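# Place a wired part from blue tray into orange fixture

## Task

Take one wired component out of the blue tray and set it into an unoccupied pocket of the orange fixture plate, oriented so its wired end faces whichever long edge of the plate lies closest to that pocket; finish with neither arm (nor any camera cable on an arm) in contact with any loose object.

## Robot and tools

ROBOT. Two arms, left_arm and right_arm, each with six joints and a parallel gripper. Three cameras give 896x504 images: cam_high, cam_left_wrist, cam_right_wrist. Loose objects may occasionally get nudged by outside disturbances.

FRAME. All hand positions, velocities and orientations are in the scene frame: origin at table-top height halfway between the two nominal arm bases, +x pointing out over the table, +z up, and left_arm sitting on the +y side (arm names do not match image left/right). Actual bases are offset from nominal by a fixed amount; a BASES line, if present, gives the calibrated spot. Printed hand pose can be wrong by a few cm, worse at long reach. The gripper fingers extend along its +z axis and separate along its y axis; end_effector_position is the point between the pads, roughly 1 cm short of the tips. Orientation is given as end_effector_quat_wxyz, positions in metres.

ROW LAYOUT. Every command row is one flat list of 14 numbers covering both arms, even if only one moves: first left_arm's seven values, then right_arm's seven. Each arm's seven are, in this exact order: wrist roll, waist, wrist pitch, shoulder, elbow, wrist yaw, opening. The six joint values are absolute target angles in radians (not offsets), the same numbers the Joint positions line prints. The elbow's sign is flipped relative to the arm's convention, in commands and in all results. Allowed ranges in your numbers: wrist roll -2.094 to 2.094, waist -2.618 to 3.054, wrist pitch -1.571 to 1.571, shoulder 0.000 to 3.142, elbow -3.142 to 0.000 (flipped), wrist yaw -1.571 to 1.571. True ends may differ by up to 0.059 rad; a target beyond a range end by more than 0.059 and farther out than the current angle is rejected, and a target past the real end is clipped there (the result may then note "joint sent to its limit"; absence of that note proves nothing). Opening is absolute on a -1 (closed) to +1 (fully open) scale; between the ends the fingers go to where grip_measured would read that value. Writing 0 is a real command, so to keep a gripper unchanged resend its current command.

TOOLS.
execute_actions(actions, cameras): actions is a list of up to 15 actions; each action is a table of up to 15 rows, one row per 1/30 s step; a table shorter than 15 rows repeats its final row for the remaining steps. An empty list just reports state and images.
move(target, speed, blend, opening_speed, blocking, cameras): target is one 14-number row or a list of up to 15 rows (absolute joint angles plus openings), all sharing a 10 s budget; joints interpolate together so the hand traces a curve, with no obstacle avoidance. speed is the peak rad/s of the joint travelling farthest, 0.01 to 12.57, default 0.5, one value or one per leg. blend (rad) rounds intermediate corners; default 0 stops at each. opening_speed (0.2 or more, scale units per second) ramps the grippers. Finger changes in the first row start immediately; in later rows they wait until everything is at rest there. blocking=false returns after about 0.5 s while motion continues; a new move then takes over from the current point. Faster moves and targets pushed deeper past contact hit and press harder.
wait(seconds): 0 to 10 s with last commands held; a running move continues.
stop(): brakes a running move; needs stopping distance.
zoom_image(camera, region): region [x0, y0, x1, y1] in pixels, top-left origin, at most 504x504, on that camera's latest image (the camera must be in the newest result).
finished_scene(scene): scene is the current scene's integer number; ends the scene irreversibly, so call only once the goal holds and nothing is touched.
cameras in any call: omitted, null or ["all"] for all, [] for none; an unknown name voids the call.

CONTROL LIMITS. Each step a joint's target is kept within 0.339 rad of its measured angle for waist, shoulder and elbow, and 2.2 rad for the wrist joints. If targets would put a gripper over 200 mm from where it is, that arm's targets are pulled back proportionally. Tiny changes may not start a joint. Unfinished motion must be recommanded. Resend the Joint targets value to hold a joint still.

RESULTS. Joint positions and Joint velocities: per arm, the six joints in row order, then the pad gap (m; 0.094 fully open); "within noise" means the arm is still. Joint targets: what joints are being driven to now. Tool commands: current gripper commands. grip_measured: opening on the command scale, up to ~2.7 mm wide when empty; on a firmly squeezed hard part it can read ~3 mm narrower (or ~1.4 mm wider); below the touch point by ~0.05 (0.11+ for small or round parts) the grip is at full force, about 50 to 64 N per pad. Close slowly on fragile items; release by commanding well above grip_measured. grip_effort_nm: motor effort, negative closing, with offset and friction, not a pad force. Joint torques: same order minus gripper, biased and noisy, positive toward larger angle; entries 2, 4 and 5 wrap at ±28 N m. move: line reports done, off_target (resting more than 0.035 rad away), moving, held or fault, plus limits=held if steps were withheld. "joint command not followed" means the clearance check altered targets; it does not separate the grippers.

HEAT. Holding loads, long stretches or pushing into unreachable poses heats motors. MOTOR HOT appears at 75 °C; at 90 °C that arm folds to its base and idles; at 100 °C it goes limp.

AVOID. Dropping parts, releasing parts still moving, slamming, hard hits or heavy pushes, arms pressing on each other (including one gripper closing on the other's fingers), faults, and anything falling off or being left off the table. A camera cable resting on an object counts as contact. Move smoothly with modest effort.

Each tool is called after "Request:" as name(argument=value, ...), one argument or row to a line, values as JSON.

## Session

Request:
execute_actions(
  actions=[],
)

Request:
zoom_image(
  camera="cam_high",
  region=[160, 240, 480, 420],
)

Scene clock: 0.00 s.
left_arm: end_effector_position=(+0.2103, +0.0888, +0.2578) grip_measured=+1.000 grip_effort_nm=n/a end_effector_quat_wxyz=(+0.521, +0.100, +0.846, -0.046) | right_arm: end_effector_position=(+0.3464, -0.1866, +0.3245) grip_measured=+1.000 grip_effort_nm=n/a end_effector_quat_wxyz=(+0.587, -0.051, +0.806, +0.050)
Joint names: [wrist roll, waist, wrist pitch, shoulder, elbow, wrist yaw]
Joint positions: left_arm=[-0.336 -0.903 -0.514 0.734 -0.662 -0.615 0.094] | right_arm=[0.106 0.434 -0.245 0.937 -0.861 0.254 0.094]
Joint velocities: within noise
Joint torques (N m): no reading
Heat: left arm: 25 °C; right arm: 29 °C.
Joint targets: left_arm=[-0.337 -0.903 -0.522 0.728 -0.668 -0.620] | right_arm=[0.105 0.434 -0.253 0.930 -0.868 0.255]
Tool commands: left_gripper/opening=+1.0 right_gripper/opening=+1.0

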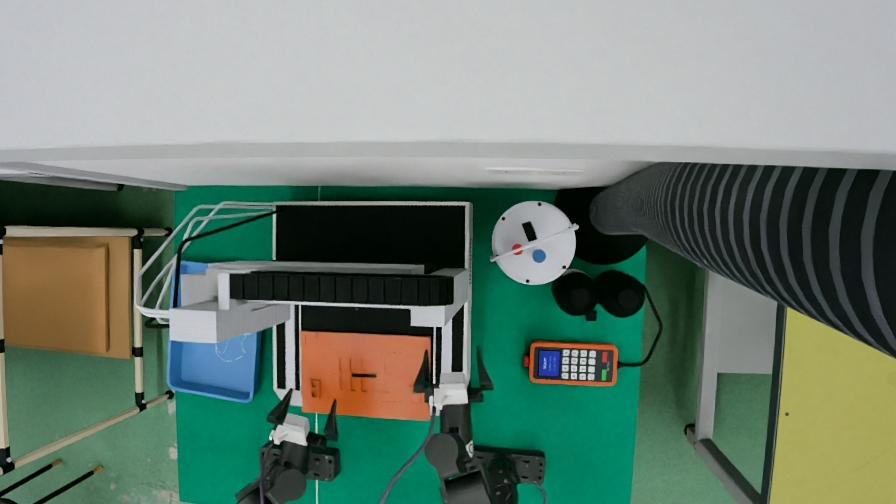

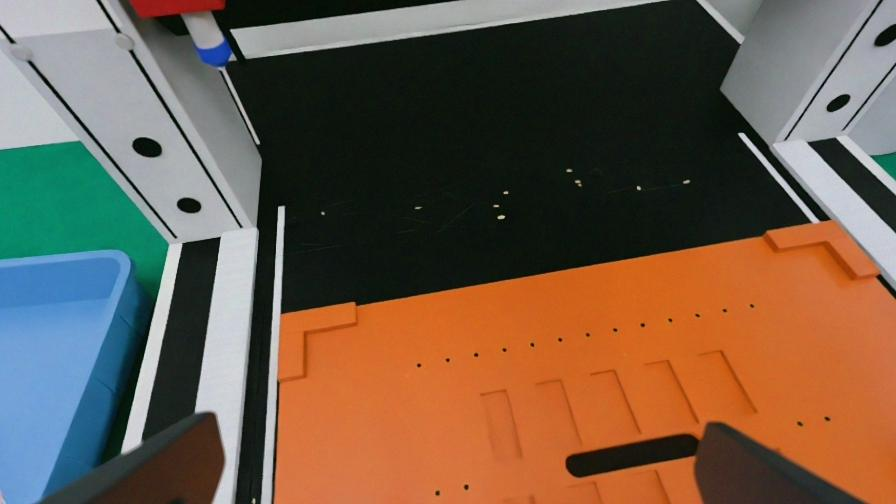

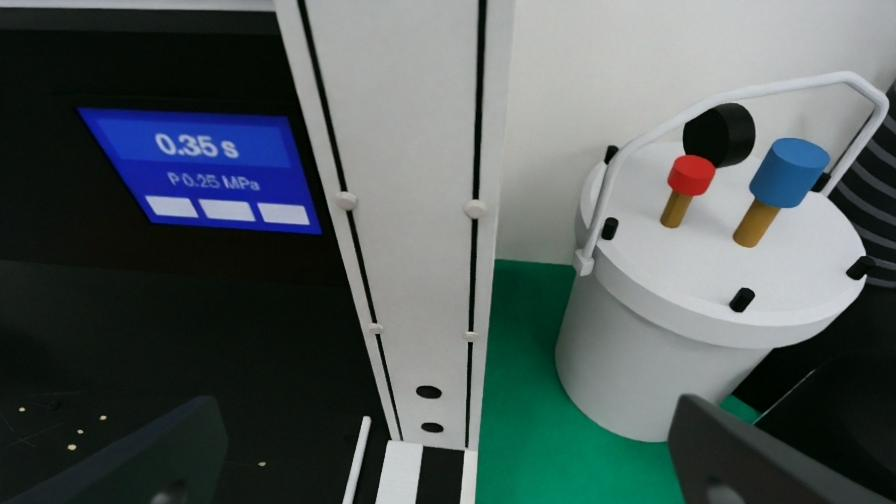

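Scaled by 1.575 from the camera's 896x504 image, which has a finer 1280x720 frame.

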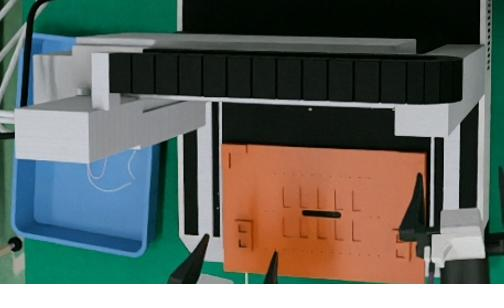

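Request:
move(
  target=[-0.04,0.4,-1.1,1.65,-1.45,-0.028,1,0.105,-0.05,-0.253,0.93,-0.868,0.255,1],
  speed=1.0,
)

Scene clock: 2.33 s.
left_arm: end_effector_position=(+0.2975, +0.3686, +0.1891) grip_measured=+1.000 grip_effort_nm=0.012 end_effector_quat_wxyz=(+0.128, -0.222, +0.966, +0.040) | right_arm: end_effector_position=(+0.3545, -0.3495, +0.3245) grip_measured=+1.000 grip_effort_nm=0.022 end_effector_quat_wxyz=(+0.583, +0.141, +0.795, -0.090)
Joint names: [wrist roll, waist, wrist pitch, shoulder, elbow, wrist yaw]
Joint positions: left_arm=[-0.048 0.405 -1.092 1.638 -1.426 -0.034 0.094] | right_arm=[0.106 -0.042 -0.245 0.937 -0.861 0.254 0.094]
Joint velocities: within noise
Joint torques (N m): left_arm=[0.03 -0.4 0.78 -5.98 -9.91 0.03] | right_arm=[0.01 -0.84 1.45 -2.84 -7.05 0.06]
Heat: left arm: 25 °C; right arm: 29 °C.
Joint targets: left_arm=[-0.040 0.400 -1.100 1.650 -1.450 -0.028] | right_arm=[0.105 -0.050 -0.253 0.930 -0.868 0.255]
move: done

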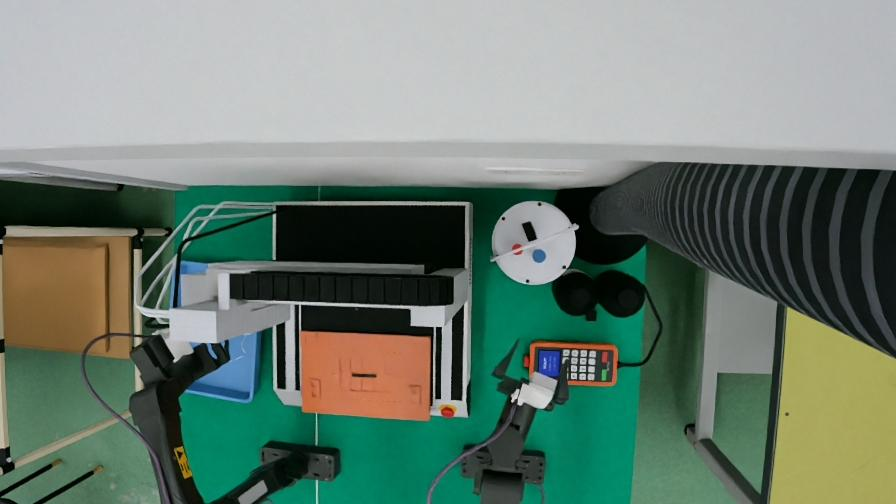

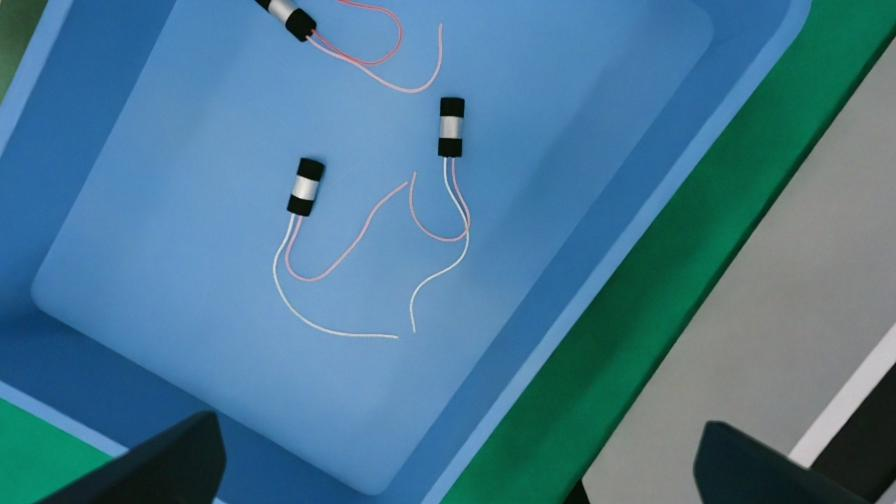

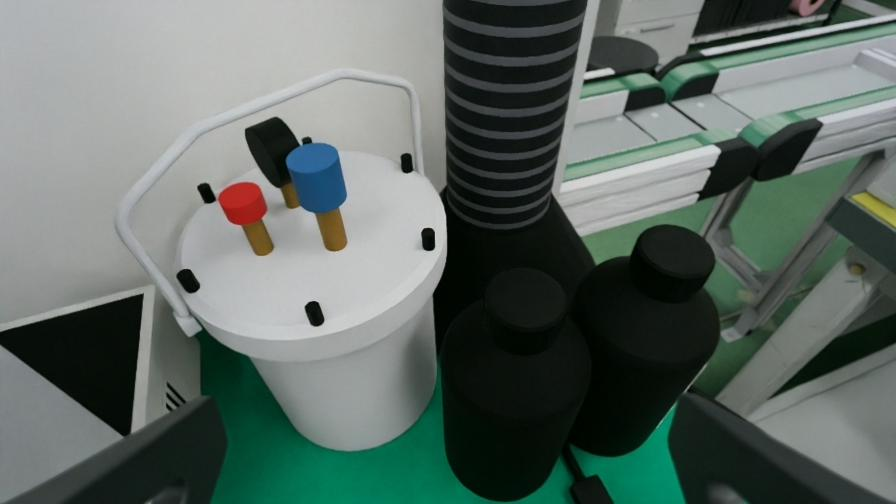

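Request:
move(
  target=[0.34,0.592,-1.178,2.098,-1.706,-0.028,0.2,0.105,-0.05,-0.253,0.93,-0.868,0.255,1],
  speed=0.6,
  cameras=["cam_left_wrist","cam_high"],
)

Scene clock: 5.23 s.
left_arm: end_effector_position=(+0.3010, +0.4505, +0.1007) grip_measured=+0.202 grip_effort_nm=-0.051 end_effector_quat_wxyz=(-0.006, -0.128, +0.992, +0.014) | right_arm: end_effector_position=(+0.3545, -0.3495, +0.3245) grip_measured=+1.000 grip_effort_nm=0.027 end_effector_quat_wxyz=(+0.583, +0.141, +0.795, -0.090)
Joint names: [wrist roll, waist, wrist pitch, shoulder, elbow, wrist yaw]
Joint positions: left_arm=[0.331 0.593 -1.171 2.081 -1.684 -0.031 0.056] | right_arm=[0.106 -0.042 -0.245 0.937 -0.861 0.254 0.094]
Joint velocities: within noise
Joint torques (N m): left_arm=[0.1 -0.08 0.22 -9.05 -9.13 0.04] | right_arm=[0.02 -0.84 1.45 -2.84 -7.05 0.05]
Heat: left arm: 25 °C; right arm: 29 °C.
Joint targets: left_arm=[0.340 0.592 -1.178 2.098 -1.706 -0.028] | right_arm=[0.105 -0.050 -0.253 0.930 -0.868 0.255]
move: done
Images, in order (width x height): cam_high 896x504, cam_left_wrist 896x504.

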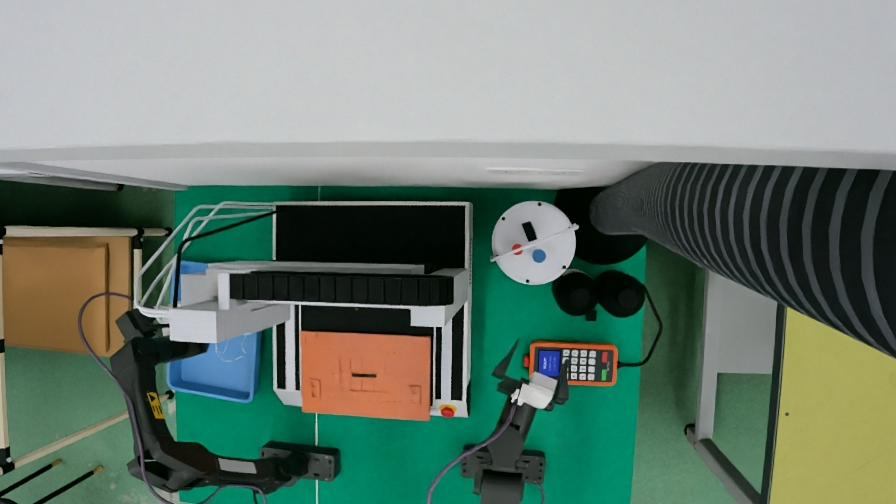

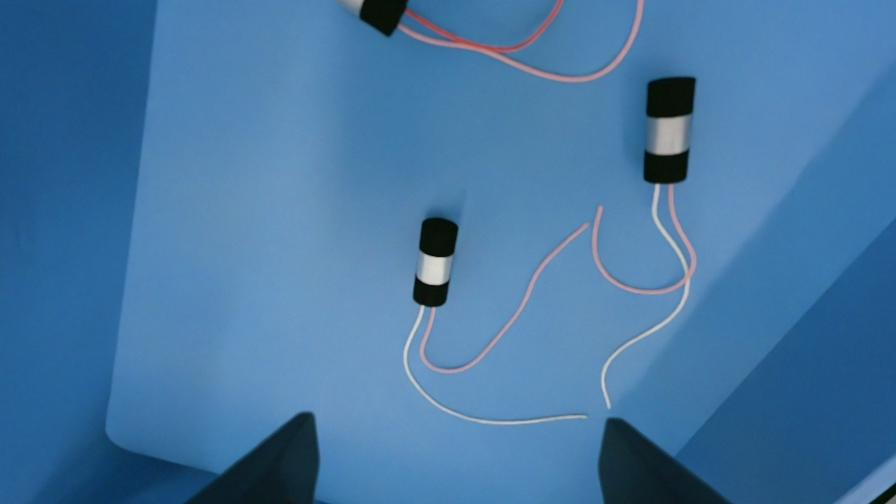

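Request:
move(
  target=[
    [0.473,0.614,-1.18,2.095,-1.706,-0.028,0.1,0.105,-0.05,-0.253,0.93,-0.868,0.255,1],
    [0.473,0.614,-0.88,2.183,-1.48,-0.028,0.1,0.105,-0.05,-0.253,0.93,-0.868,0.255,1],
  ],
  speed=0.4,
  cameras=["cam_left_wrist"],
)

Scene clock: 7.47 s.
left_arm: end_effector_position=(+0.2960, +0.4548, +0.0232) grip_measured=+0.101 grip_effort_nm=-0.061 end_effector_quat_wxyz=(-0.006, -0.069, +0.997, +0.014) | right_arm: end_effector_position=(+0.3545, -0.3495, +0.3245) grip_measured=+1.000 grip_effort_nm=0.022 end_effector_quat_wxyz=(+0.583, +0.141, +0.795, -0.090)
Joint names: [wrist roll, waist, wrist pitch, shoulder, elbow, wrist yaw]
Joint positions: left_arm=[0.465 0.609 -0.893 2.162 -1.488 -0.031 0.052] | right_arm=[0.106 -0.042 -0.245 0.937 -0.861 0.254 0.094]
Joint velocities: within noise
Joint torques (N m): left_arm=[0.1 0.5 0.4 -8.81 -5.89 0.05] | right_arm=[0.02 -0.84 1.45 -2.82 -7.06 0.05]
Heat: left arm: 26 °C; right arm: 29 °C.
Joint targets: left_arm=[0.473 0.614 -0.880 2.183 -1.480 -0.028] | right_arm=[0.105 -0.050 -0.253 0.930 -0.868 0.255]
move: done
Images, in order (width x height): cam_left_wrist 896x504.

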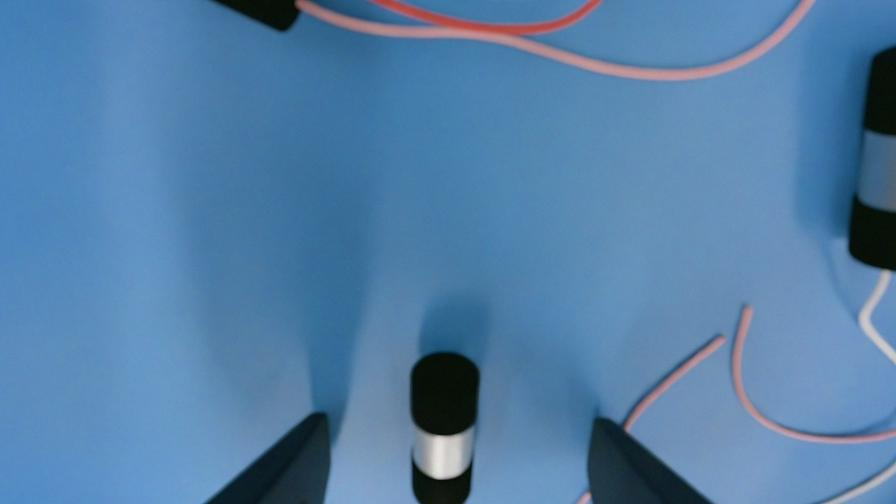

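Request:
move(
  target=[
    [0.478,0.624,-0.875,2.183,-1.475,-0.028,0.1,0.105,-0.05,-0.253,0.93,-0.868,0.255,1],
    [0.478,0.624,-0.875,2.183,-1.475,-0.028,-0.9,0.105,-0.05,-0.253,0.93,-0.868,0.255,1],
  ],
  speed=0.3,
  opening_speed=0.6,
  cameras=["cam_left_wrist"],
)

Scene clock: 10.27 s.
left_arm: end_effector_position=(+0.2953, +0.4582, +0.0232) grip_measured=-0.809 grip_effort_nm=-0.969 end_effector_quat_wxyz=(-0.004, -0.071, +0.997, +0.016) | right_arm: end_effector_position=(+0.3545, -0.3495, +0.3245) grip_measured=+1.000 grip_effort_nm=0.017 end_effector_quat_wxyz=(+0.583, +0.141, +0.795, -0.090)
Joint names: [wrist roll, waist, wrist pitch, shoulder, elbow, wrist yaw]
Joint positions: left_arm=[0.47 0.617 -0.887 2.162 -1.488 -0.031 0.009] | right_arm=[0.106 -0.042 -0.245 0.937 -0.861 0.254 0.094]
Joint velocities: within noise
Joint torques (N m): left_arm=[0.1 0.72 0.43 -8.83 -5.48 0.05] | right_arm=[0.02 -0.83 1.45 -2.84 -7.05 0.05]
Heat: left arm: 26 °C; right arm: 29 °C.
Joint targets: left_arm=[0.478 0.624 -0.875 2.183 -1.475 -0.028] | right_arm=[0.105 -0.050 -0.253 0.930 -0.868 0.255]
move: done
Images, in order (width x height): cam_left_wrist 896x504.

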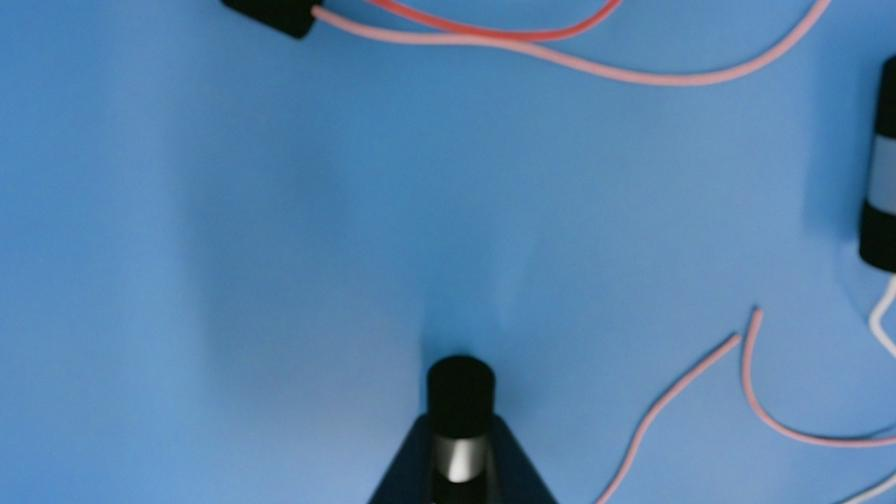

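Request:
move(
  target=[
    [0.47,0.612,-1.18,2.09,-1.706,-0.028,-0.9,0.105,-0.05,-0.253,0.93,-0.868,0.255,1],
    [0.45,0.6,-1.37,1.62,-1.42,-0.028,-0.9,0.105,-0.05,-0.253,0.93,-0.868,0.255,1],
    [-0.73,-0.74,-1.4,1.62,-1.45,-0.028,-0.9,0.105,-0.05,-0.253,0.93,-0.868,0.255,1],
  ],
  speed=[0.5,0.8,1.0],
  blend=0.05,
  cameras=["cam_left_wrist"],
)

Request:
zoom_image(
  camera="cam_left_wrist",
  region=[200, 0, 700, 504],
)

Scene clock: 14.17 s.
left_arm: end_effector_position=(+0.1846, +0.0343, +0.1838) grip_measured=-0.812 grip_effort_nm=-1.009 end_effector_quat_wxyz=(+0.000, +0.014, +1.000, +0.014) | right_arm: end_effector_position=(+0.3545, -0.3495, +0.3245) grip_measured=+1.000 grip_effort_nm=0.027 end_effector_quat_wxyz=(+0.583, +0.141, +0.795, -0.090)
Joint names: [wrist roll, waist, wrist pitch, shoulder, elbow, wrist yaw]
Joint positions: left_arm=[-0.721 -0.743 -1.391 1.636 -1.437 -0.021 0.009] | right_arm=[0.106 -0.042 -0.245 0.937 -0.861 0.254 0.094]
Joint velocities: within noise
Joint torques (N m): left_arm=[-0.08 0.29 0.15 -7.72 -8.29 -0.05] | right_arm=[0.02 -0.83 1.45 -2.84 -7.05 0.05]
Heat: left arm: 26 °C; right arm: 29 °C.
Joint targets: left_arm=[-0.730 -0.740 -1.400 1.620 -1.450 -0.028] | right_arm=[0.105 -0.050 -0.253 0.930 -0.868 0.255]
move: done
Images, in order (width x height): cam_left_wrist 896x504.

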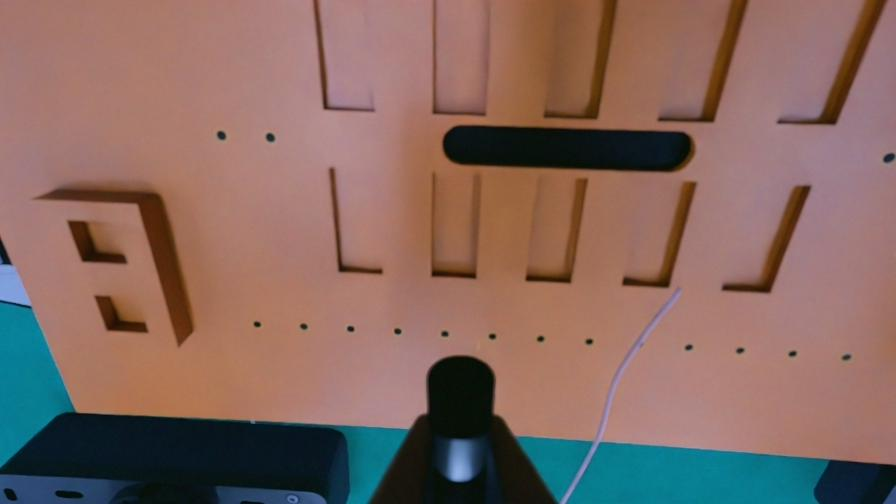

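Scaled by 1.000.

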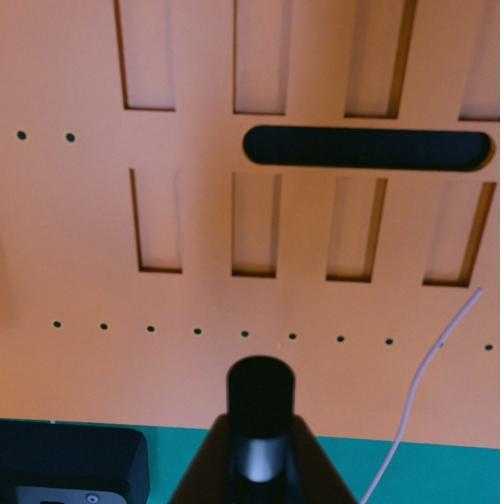

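Request:
move(
  target=[-0.668,-0.682,-1.232,1.69,-1.345,-0.028,-0.9,0.105,-0.05,-0.253,0.93,-0.868,0.255,1],
  speed=0.3,
  cameras=["cam_left_wrist"],
)

Request:
zoom_image(
  camera="cam_left_wrist",
  region=[300, 200, 650, 504],
)

Scene clock: 16.13 s.
left_arm: end_effector_position=(+0.2073, +0.0359, +0.1516) grip_measured=-0.812 grip_effort_nm=-1.009 end_effector_quat_wxyz=(+0.009, +0.009, +1.000, +0.007) | right_arm: end_effector_position=(+0.3545, -0.3495, +0.3245) grip_measured=+1.000 grip_effort_nm=0.022 end_effector_quat_wxyz=(+0.583, +0.141, +0.795, -0.090)
Joint names: [wrist roll, waist, wrist pitch, shoulder, elbow, wrist yaw]
Joint positions: left_arm=[-0.676 -0.687 -1.243 1.677 -1.354 -0.021 0.009] | right_arm=[0.106 -0.042 -0.245 0.937 -0.861 0.254 0.094]
Joint velocities: within noise
Joint torques (N m): left_arm=[0.08 0.55 0.36 -5.85 -6.34 -0.05] | right_arm=[0.01 -0.84 1.45 -2.84 -7.06 0.05]
Heat: left arm: 26 °C; right arm: 29 °C.
Joint targets: left_arm=[-0.668 -0.682 -1.232 1.690 -1.345 -0.028] | right_arm=[0.105 -0.050 -0.253 0.930 -0.868 0.255]
move: done
Images, in order (width x height): cam_left_wrist 896x504.

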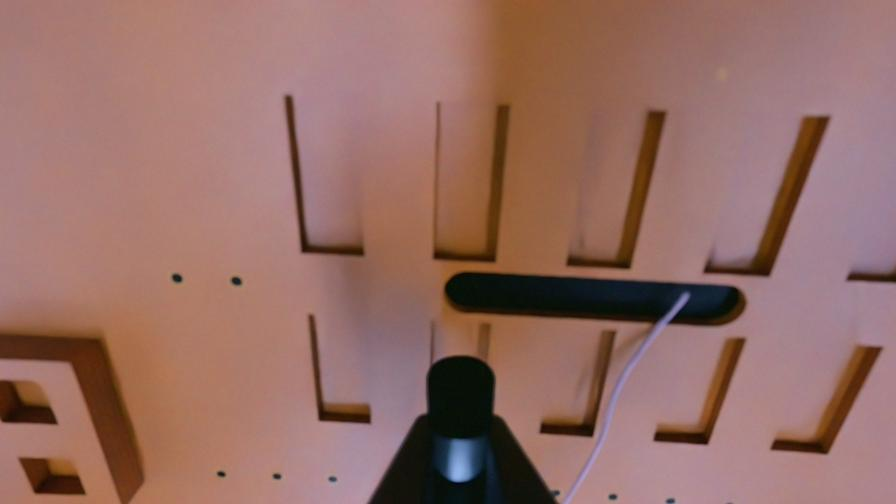

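Scaled by 1.440 from the camera's 896x504 image, which has a finer 1280x720 frame.

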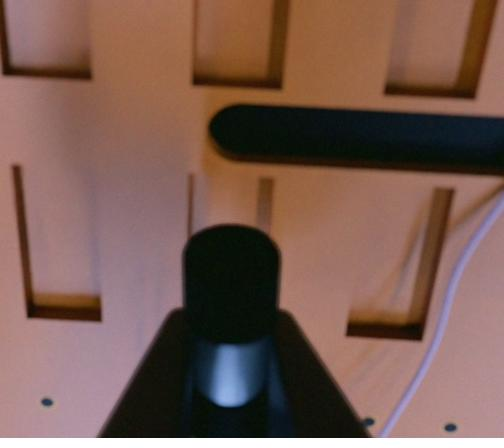

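Request:
move(
  target=[-0.672,-0.699,-1.205,1.689,-1.314,-0.028,-0.9,0.105,-0.05,-0.253,0.93,-0.868,0.255,1],
  speed=0.2,
  cameras=["cam_left_wrist"],
)

Request:
zoom_image(
  camera="cam_left_wrist",
  region=[300, 200, 650, 504],
)

Scene clock: 17.37 s.
left_arm: end_effector_position=(+0.2056, +0.0355, +0.1444) grip_measured=-0.812 grip_effort_nm=-1.013 end_effector_quat_wxyz=(+0.008, +0.011, +1.000, +0.007) | right_arm: end_effector_position=(+0.3545, -0.3495, +0.3245) grip_measured=+1.000 grip_effort_nm=0.022 end_effector_quat_wxyz=(+0.583, +0.141, +0.795, -0.090)
Joint names: [wrist roll, waist, wrist pitch, shoulder, elbow, wrist yaw]
Joint positions: left_arm=[-0.676 -0.692 -1.216 1.677 -1.326 -0.021 0.009] | right_arm=[0.106 -0.042 -0.245 0.937 -0.861 0.254 0.094]
Joint velocities: within noise
Joint torques (N m): left_arm=[0.04 -0.64 0.46 -5.89 -6.12 -0.05] | right_arm=[0.02 -0.84 1.45 -2.84 -7.05 0.05]
Heat: left arm: 26 °C; right arm: 29 °C.
Joint targets: left_arm=[-0.672 -0.699 -1.205 1.689 -1.314 -0.028] | right_arm=[0.105 -0.050 -0.253 0.930 -0.868 0.255]
move: done
Images, in order (width x height): cam_left_wrist 896x504.

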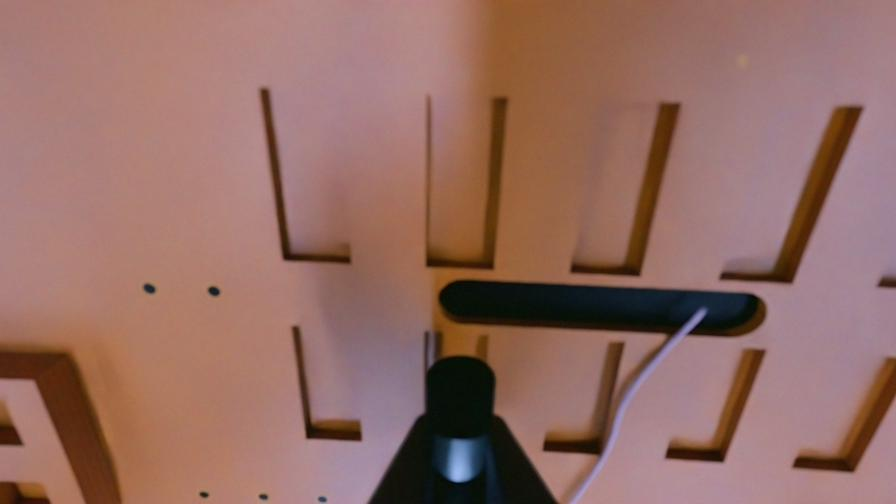

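Scaled by 1.440 from the camera's 896x504 image, which has a finer 1280x720 frame.

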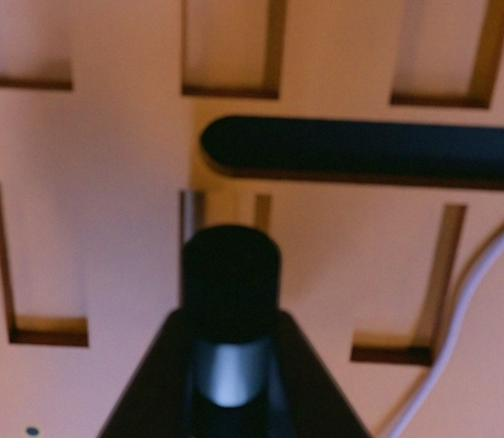

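Request:
move(
  target=[-0.672,-0.682,-1.178,1.689,-1.287,-0.028,-0.9,0.105,-0.05,-0.253,0.93,-0.868,0.255,1],
  speed=0.15,
  cameras=["cam_left_wrist"],
)

Request:
zoom_image(
  camera="cam_left_wrist",
  region=[300, 200, 650, 504],
)

Scene clock: 18.43 s.
left_arm: end_effector_position=(+0.2052, +0.0371, +0.1379) grip_measured=-0.812 grip_effort_nm=-1.018 end_effector_quat_wxyz=(+0.007, +0.009, +1.000, +0.008) | right_arm: end_effector_position=(+0.3545, -0.3495, +0.3245) grip_measured=+1.000 grip_effort_nm=0.027 end_effector_quat_wxyz=(+0.583, +0.141, +0.795, -0.090)
Joint names: [wrist roll, waist, wrist pitch, shoulder, elbow, wrist yaw]
Joint positions: left_arm=[-0.676 -0.689 -1.192 1.677 -1.3 -0.021 0.009] | right_arm=[0.106 -0.042 -0.245 0.937 -0.861 0.254 0.094]
Joint velocities: within noise
Joint torques (N m): left_arm=[0.05 0.72 0.45 -5.89 -6 -0.05] | right_arm=[0.01 -0.84 1.45 -2.84 -7.05 0.05]
Heat: left arm: 27 °C; right arm: 29 °C.
Joint targets: left_arm=[-0.672 -0.682 -1.178 1.689 -1.287 -0.028] | right_arm=[0.105 -0.050 -0.253 0.930 -0.868 0.255]
move: done
Images, in order (width x height): cam_left_wrist 896x504.

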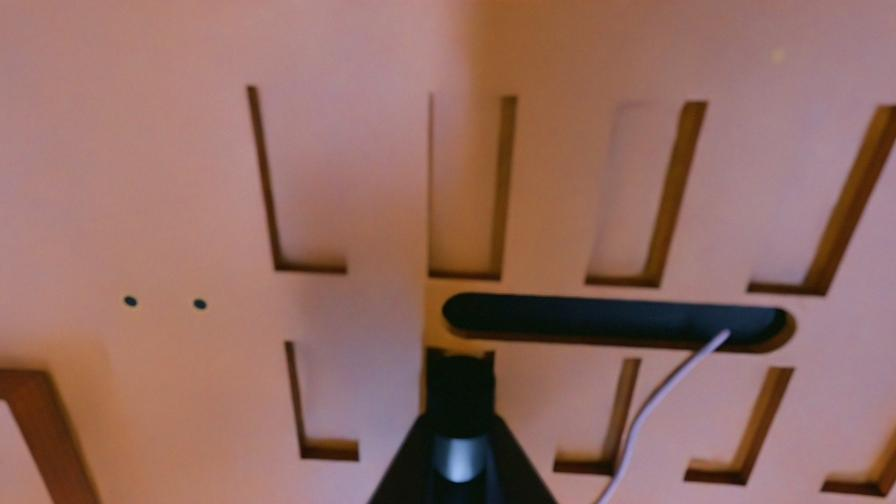

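Scaled by 1.440 from the camera's 896x504 image, which has a finer 1280x720 frame.

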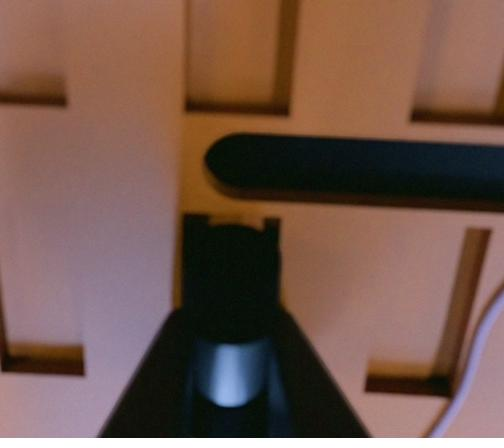

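Request:
move(
  target=[-0.672,-0.684,-1.166,1.689,-1.273,-0.028,-0.9,0.105,-0.05,-0.253,0.93,-0.868,0.255,1],
  speed=0.1,
  cameras=["cam_left_wrist"],
)

Request:
zoom_image(
  camera="cam_left_wrist",
  region=[300, 200, 650, 504],
)

Scene clock: 19.30 s.
left_arm: end_effector_position=(+0.2054, +0.0369, +0.1372) grip_measured=-0.812 grip_effort_nm=-1.013 end_effector_quat_wxyz=(+0.008, +0.009, +1.000, +0.007) | right_arm: end_effector_position=(+0.3545, -0.3495, +0.3245) grip_measured=+1.000 grip_effort_nm=0.022 end_effector_quat_wxyz=(+0.583, +0.141, +0.795, -0.090)
Joint names: [wrist roll, waist, wrist pitch, shoulder, elbow, wrist yaw]
Joint positions: left_arm=[-0.676 -0.689 -1.188 1.677 -1.297 -0.021 0.009] | right_arm=[0.106 -0.042 -0.245 0.937 -0.861 0.254 0.094]
Joint velocities: within noise
Joint torques (N m): left_arm=[0.05 0.49 0.54 -5.87 -5.01 -0.04] | right_arm=[0.01 -0.84 1.45 -2.84 -7.06 0.06]
Heat: left arm: 27 °C; right arm: 29 °C.
Joint targets: left_arm=[-0.672 -0.684 -1.166 1.689 -1.273 -0.028] | right_arm=[0.105 -0.050 -0.253 0.930 -0.868 0.255]
move: done
Images, in order (width x height): cam_left_wrist 896x504.

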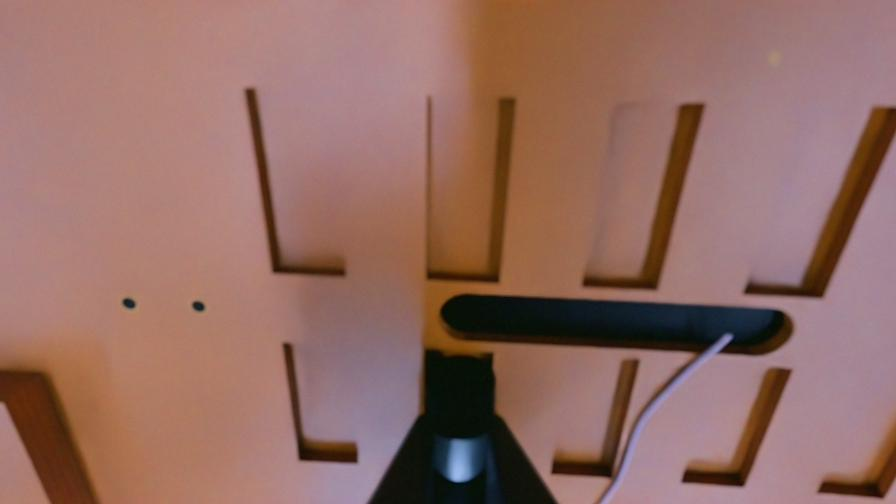

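Scaled by 1.440 from the camera's 896x504 image, which has a finer 1280x720 frame.

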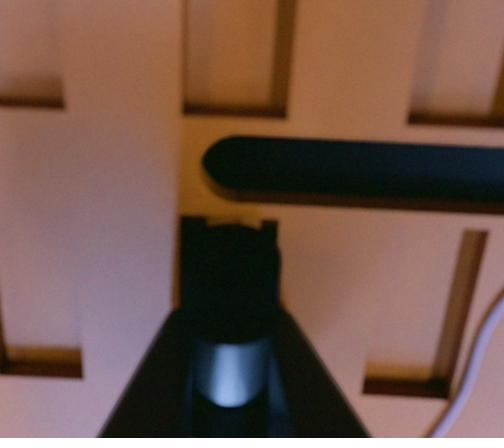

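Request:
move(
  target=[
    [-0.672,-0.688,-1.18,1.684,-1.288,-0.025,-0.5,0.105,-0.05,-0.253,0.93,-0.868,0.255,1],
    [-0.672,-0.688,-1.25,1.68,-1.36,-0.025,-0.5,0.105,-0.05,-0.253,0.93,-0.868,0.255,1],
    [-0.672,-0.688,-1.38,1.6,-1.42,-0.025,-0.5,0.105,-0.05,-0.253,0.93,-0.868,0.255,1],
  ],
  speed=[0.1,0.3,0.6],
  opening_speed=0.4,
  cameras=["cam_left_wrist"],
)

Request:
zoom_image(
  camera="cam_left_wrist",
  region=[300, 100, 650, 404],
)

Scene clock: 22.07 s.
left_arm: end_effector_position=(+0.1922, +0.0484, +0.1813) grip_measured=-0.502 grip_effort_nm=0.100 end_effector_quat_wxyz=(+0.003, +0.009, +1.000, +0.012) | right_arm: end_effector_position=(+0.3545, -0.3495, +0.3245) grip_measured=+1.000 grip_effort_nm=0.022 end_effector_quat_wxyz=(+0.583, +0.141, +0.795, -0.090)
Joint names: [wrist roll, waist, wrist pitch, shoulder, elbow, wrist yaw]
Joint positions: left_arm=[-0.676 -0.689 -1.371 1.614 -1.404 -0.023 0.023] | right_arm=[0.106 -0.042 -0.245 0.937 -0.861 0.254 0.094]
Joint velocities: within noise
Joint torques (N m): left_arm=[0.05 0.12 0.15 -7.41 -8.58 0.01] | right_arm=[0.02 -0.84 1.45 -2.84 -7.05 0.05]
Heat: left arm: 27 °C; right arm: 29 °C.
Joint targets: left_arm=[-0.672 -0.688 -1.380 1.600 -1.420 -0.025] | right_arm=[0.105 -0.050 -0.253 0.930 -0.868 0.255]
move: done
Images, in order (width x height): cam_left_wrist 896x504.

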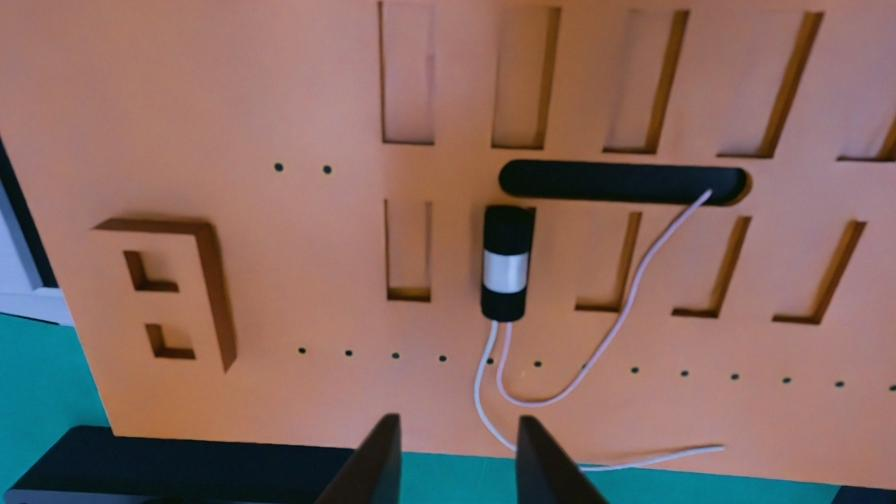

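Scaled by 1.440 from the camera's 896x504 image, which has a finer 1280x720 frame.

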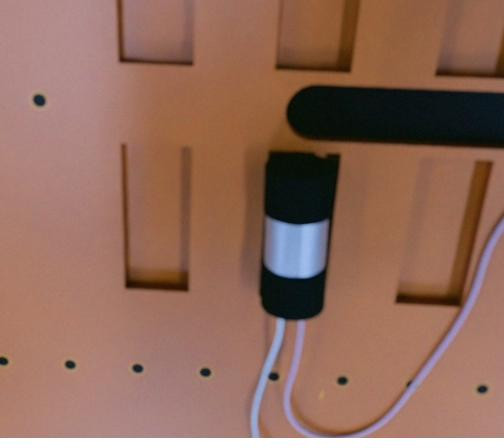

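Request:
move(
  target=[-0.8,-0.75,-1.45,1.58,-1.46,-0.025,-0.5,0.105,-0.05,-0.253,0.93,-0.868,0.255,1],
  speed=0.6,
  cameras=["cam_left_wrist"],
)

Request:
zoom_image(
  camera="cam_left_wrist",
  region=[400, 100, 650, 300],
)

Scene clock: 23.37 s.
left_arm: end_effector_position=(+0.1749, +0.0425, +0.1929) grip_measured=-0.502 grip_effort_nm=0.100 end_effector_quat_wxyz=(-0.005, -0.020, +1.000, +0.020) | right_arm: end_effector_position=(+0.3545, -0.3495, +0.3245) grip_measured=+1.000 grip_effort_nm=0.012 end_effector_quat_wxyz=(+0.583, +0.141, +0.795, -0.090)
Joint names: [wrist roll, waist, wrist pitch, shoulder, elbow, wrist yaw]
Joint positions: left_arm=[-0.791 -0.746 -1.441 1.604 -1.439 -0.022 0.023] | right_arm=[0.106 -0.042 -0.245 0.937 -0.861 0.254 0.094]
Joint velocities: within noise
Joint torques (N m): left_arm=[-0.14 -0.38 0.13 -8.08 -9.02 0] | right_arm=[0.02 -0.83 1.45 -2.84 -7.06 0.05]
Heat: left arm: 27 °C; right arm: 29 °C.
Joint targets: left_arm=[-0.800 -0.750 -1.450 1.580 -1.460 -0.025] | right_arm=[0.105 -0.050 -0.253 0.930 -0.868 0.255]
move: done
Images, in order (width x height): cam_left_wrist 896x504.

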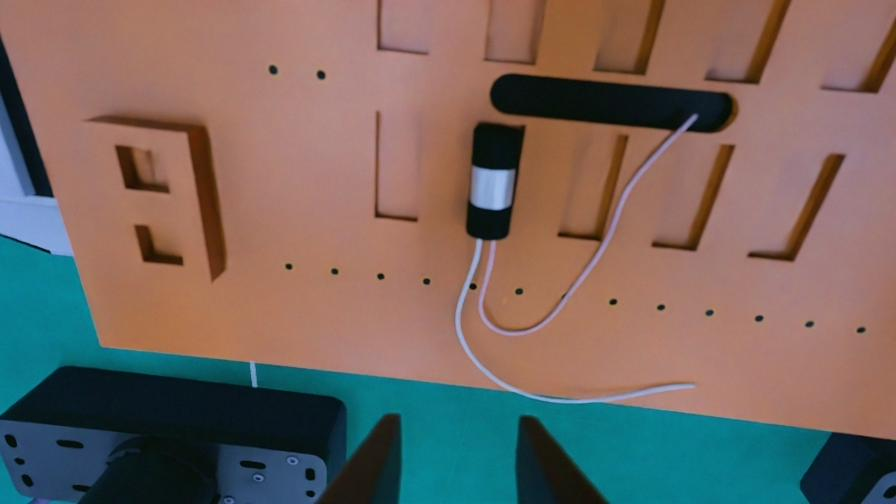

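Scaled by 2.016 from the camera's 896x504 image, which has a finer 1280x720 frame.

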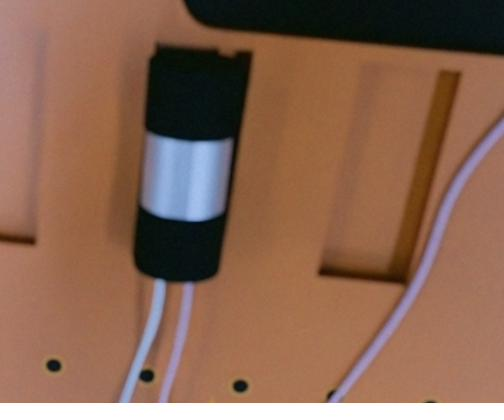

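Request:
finished_scene(
  scene=2,
)

The scene is finished: the task was done.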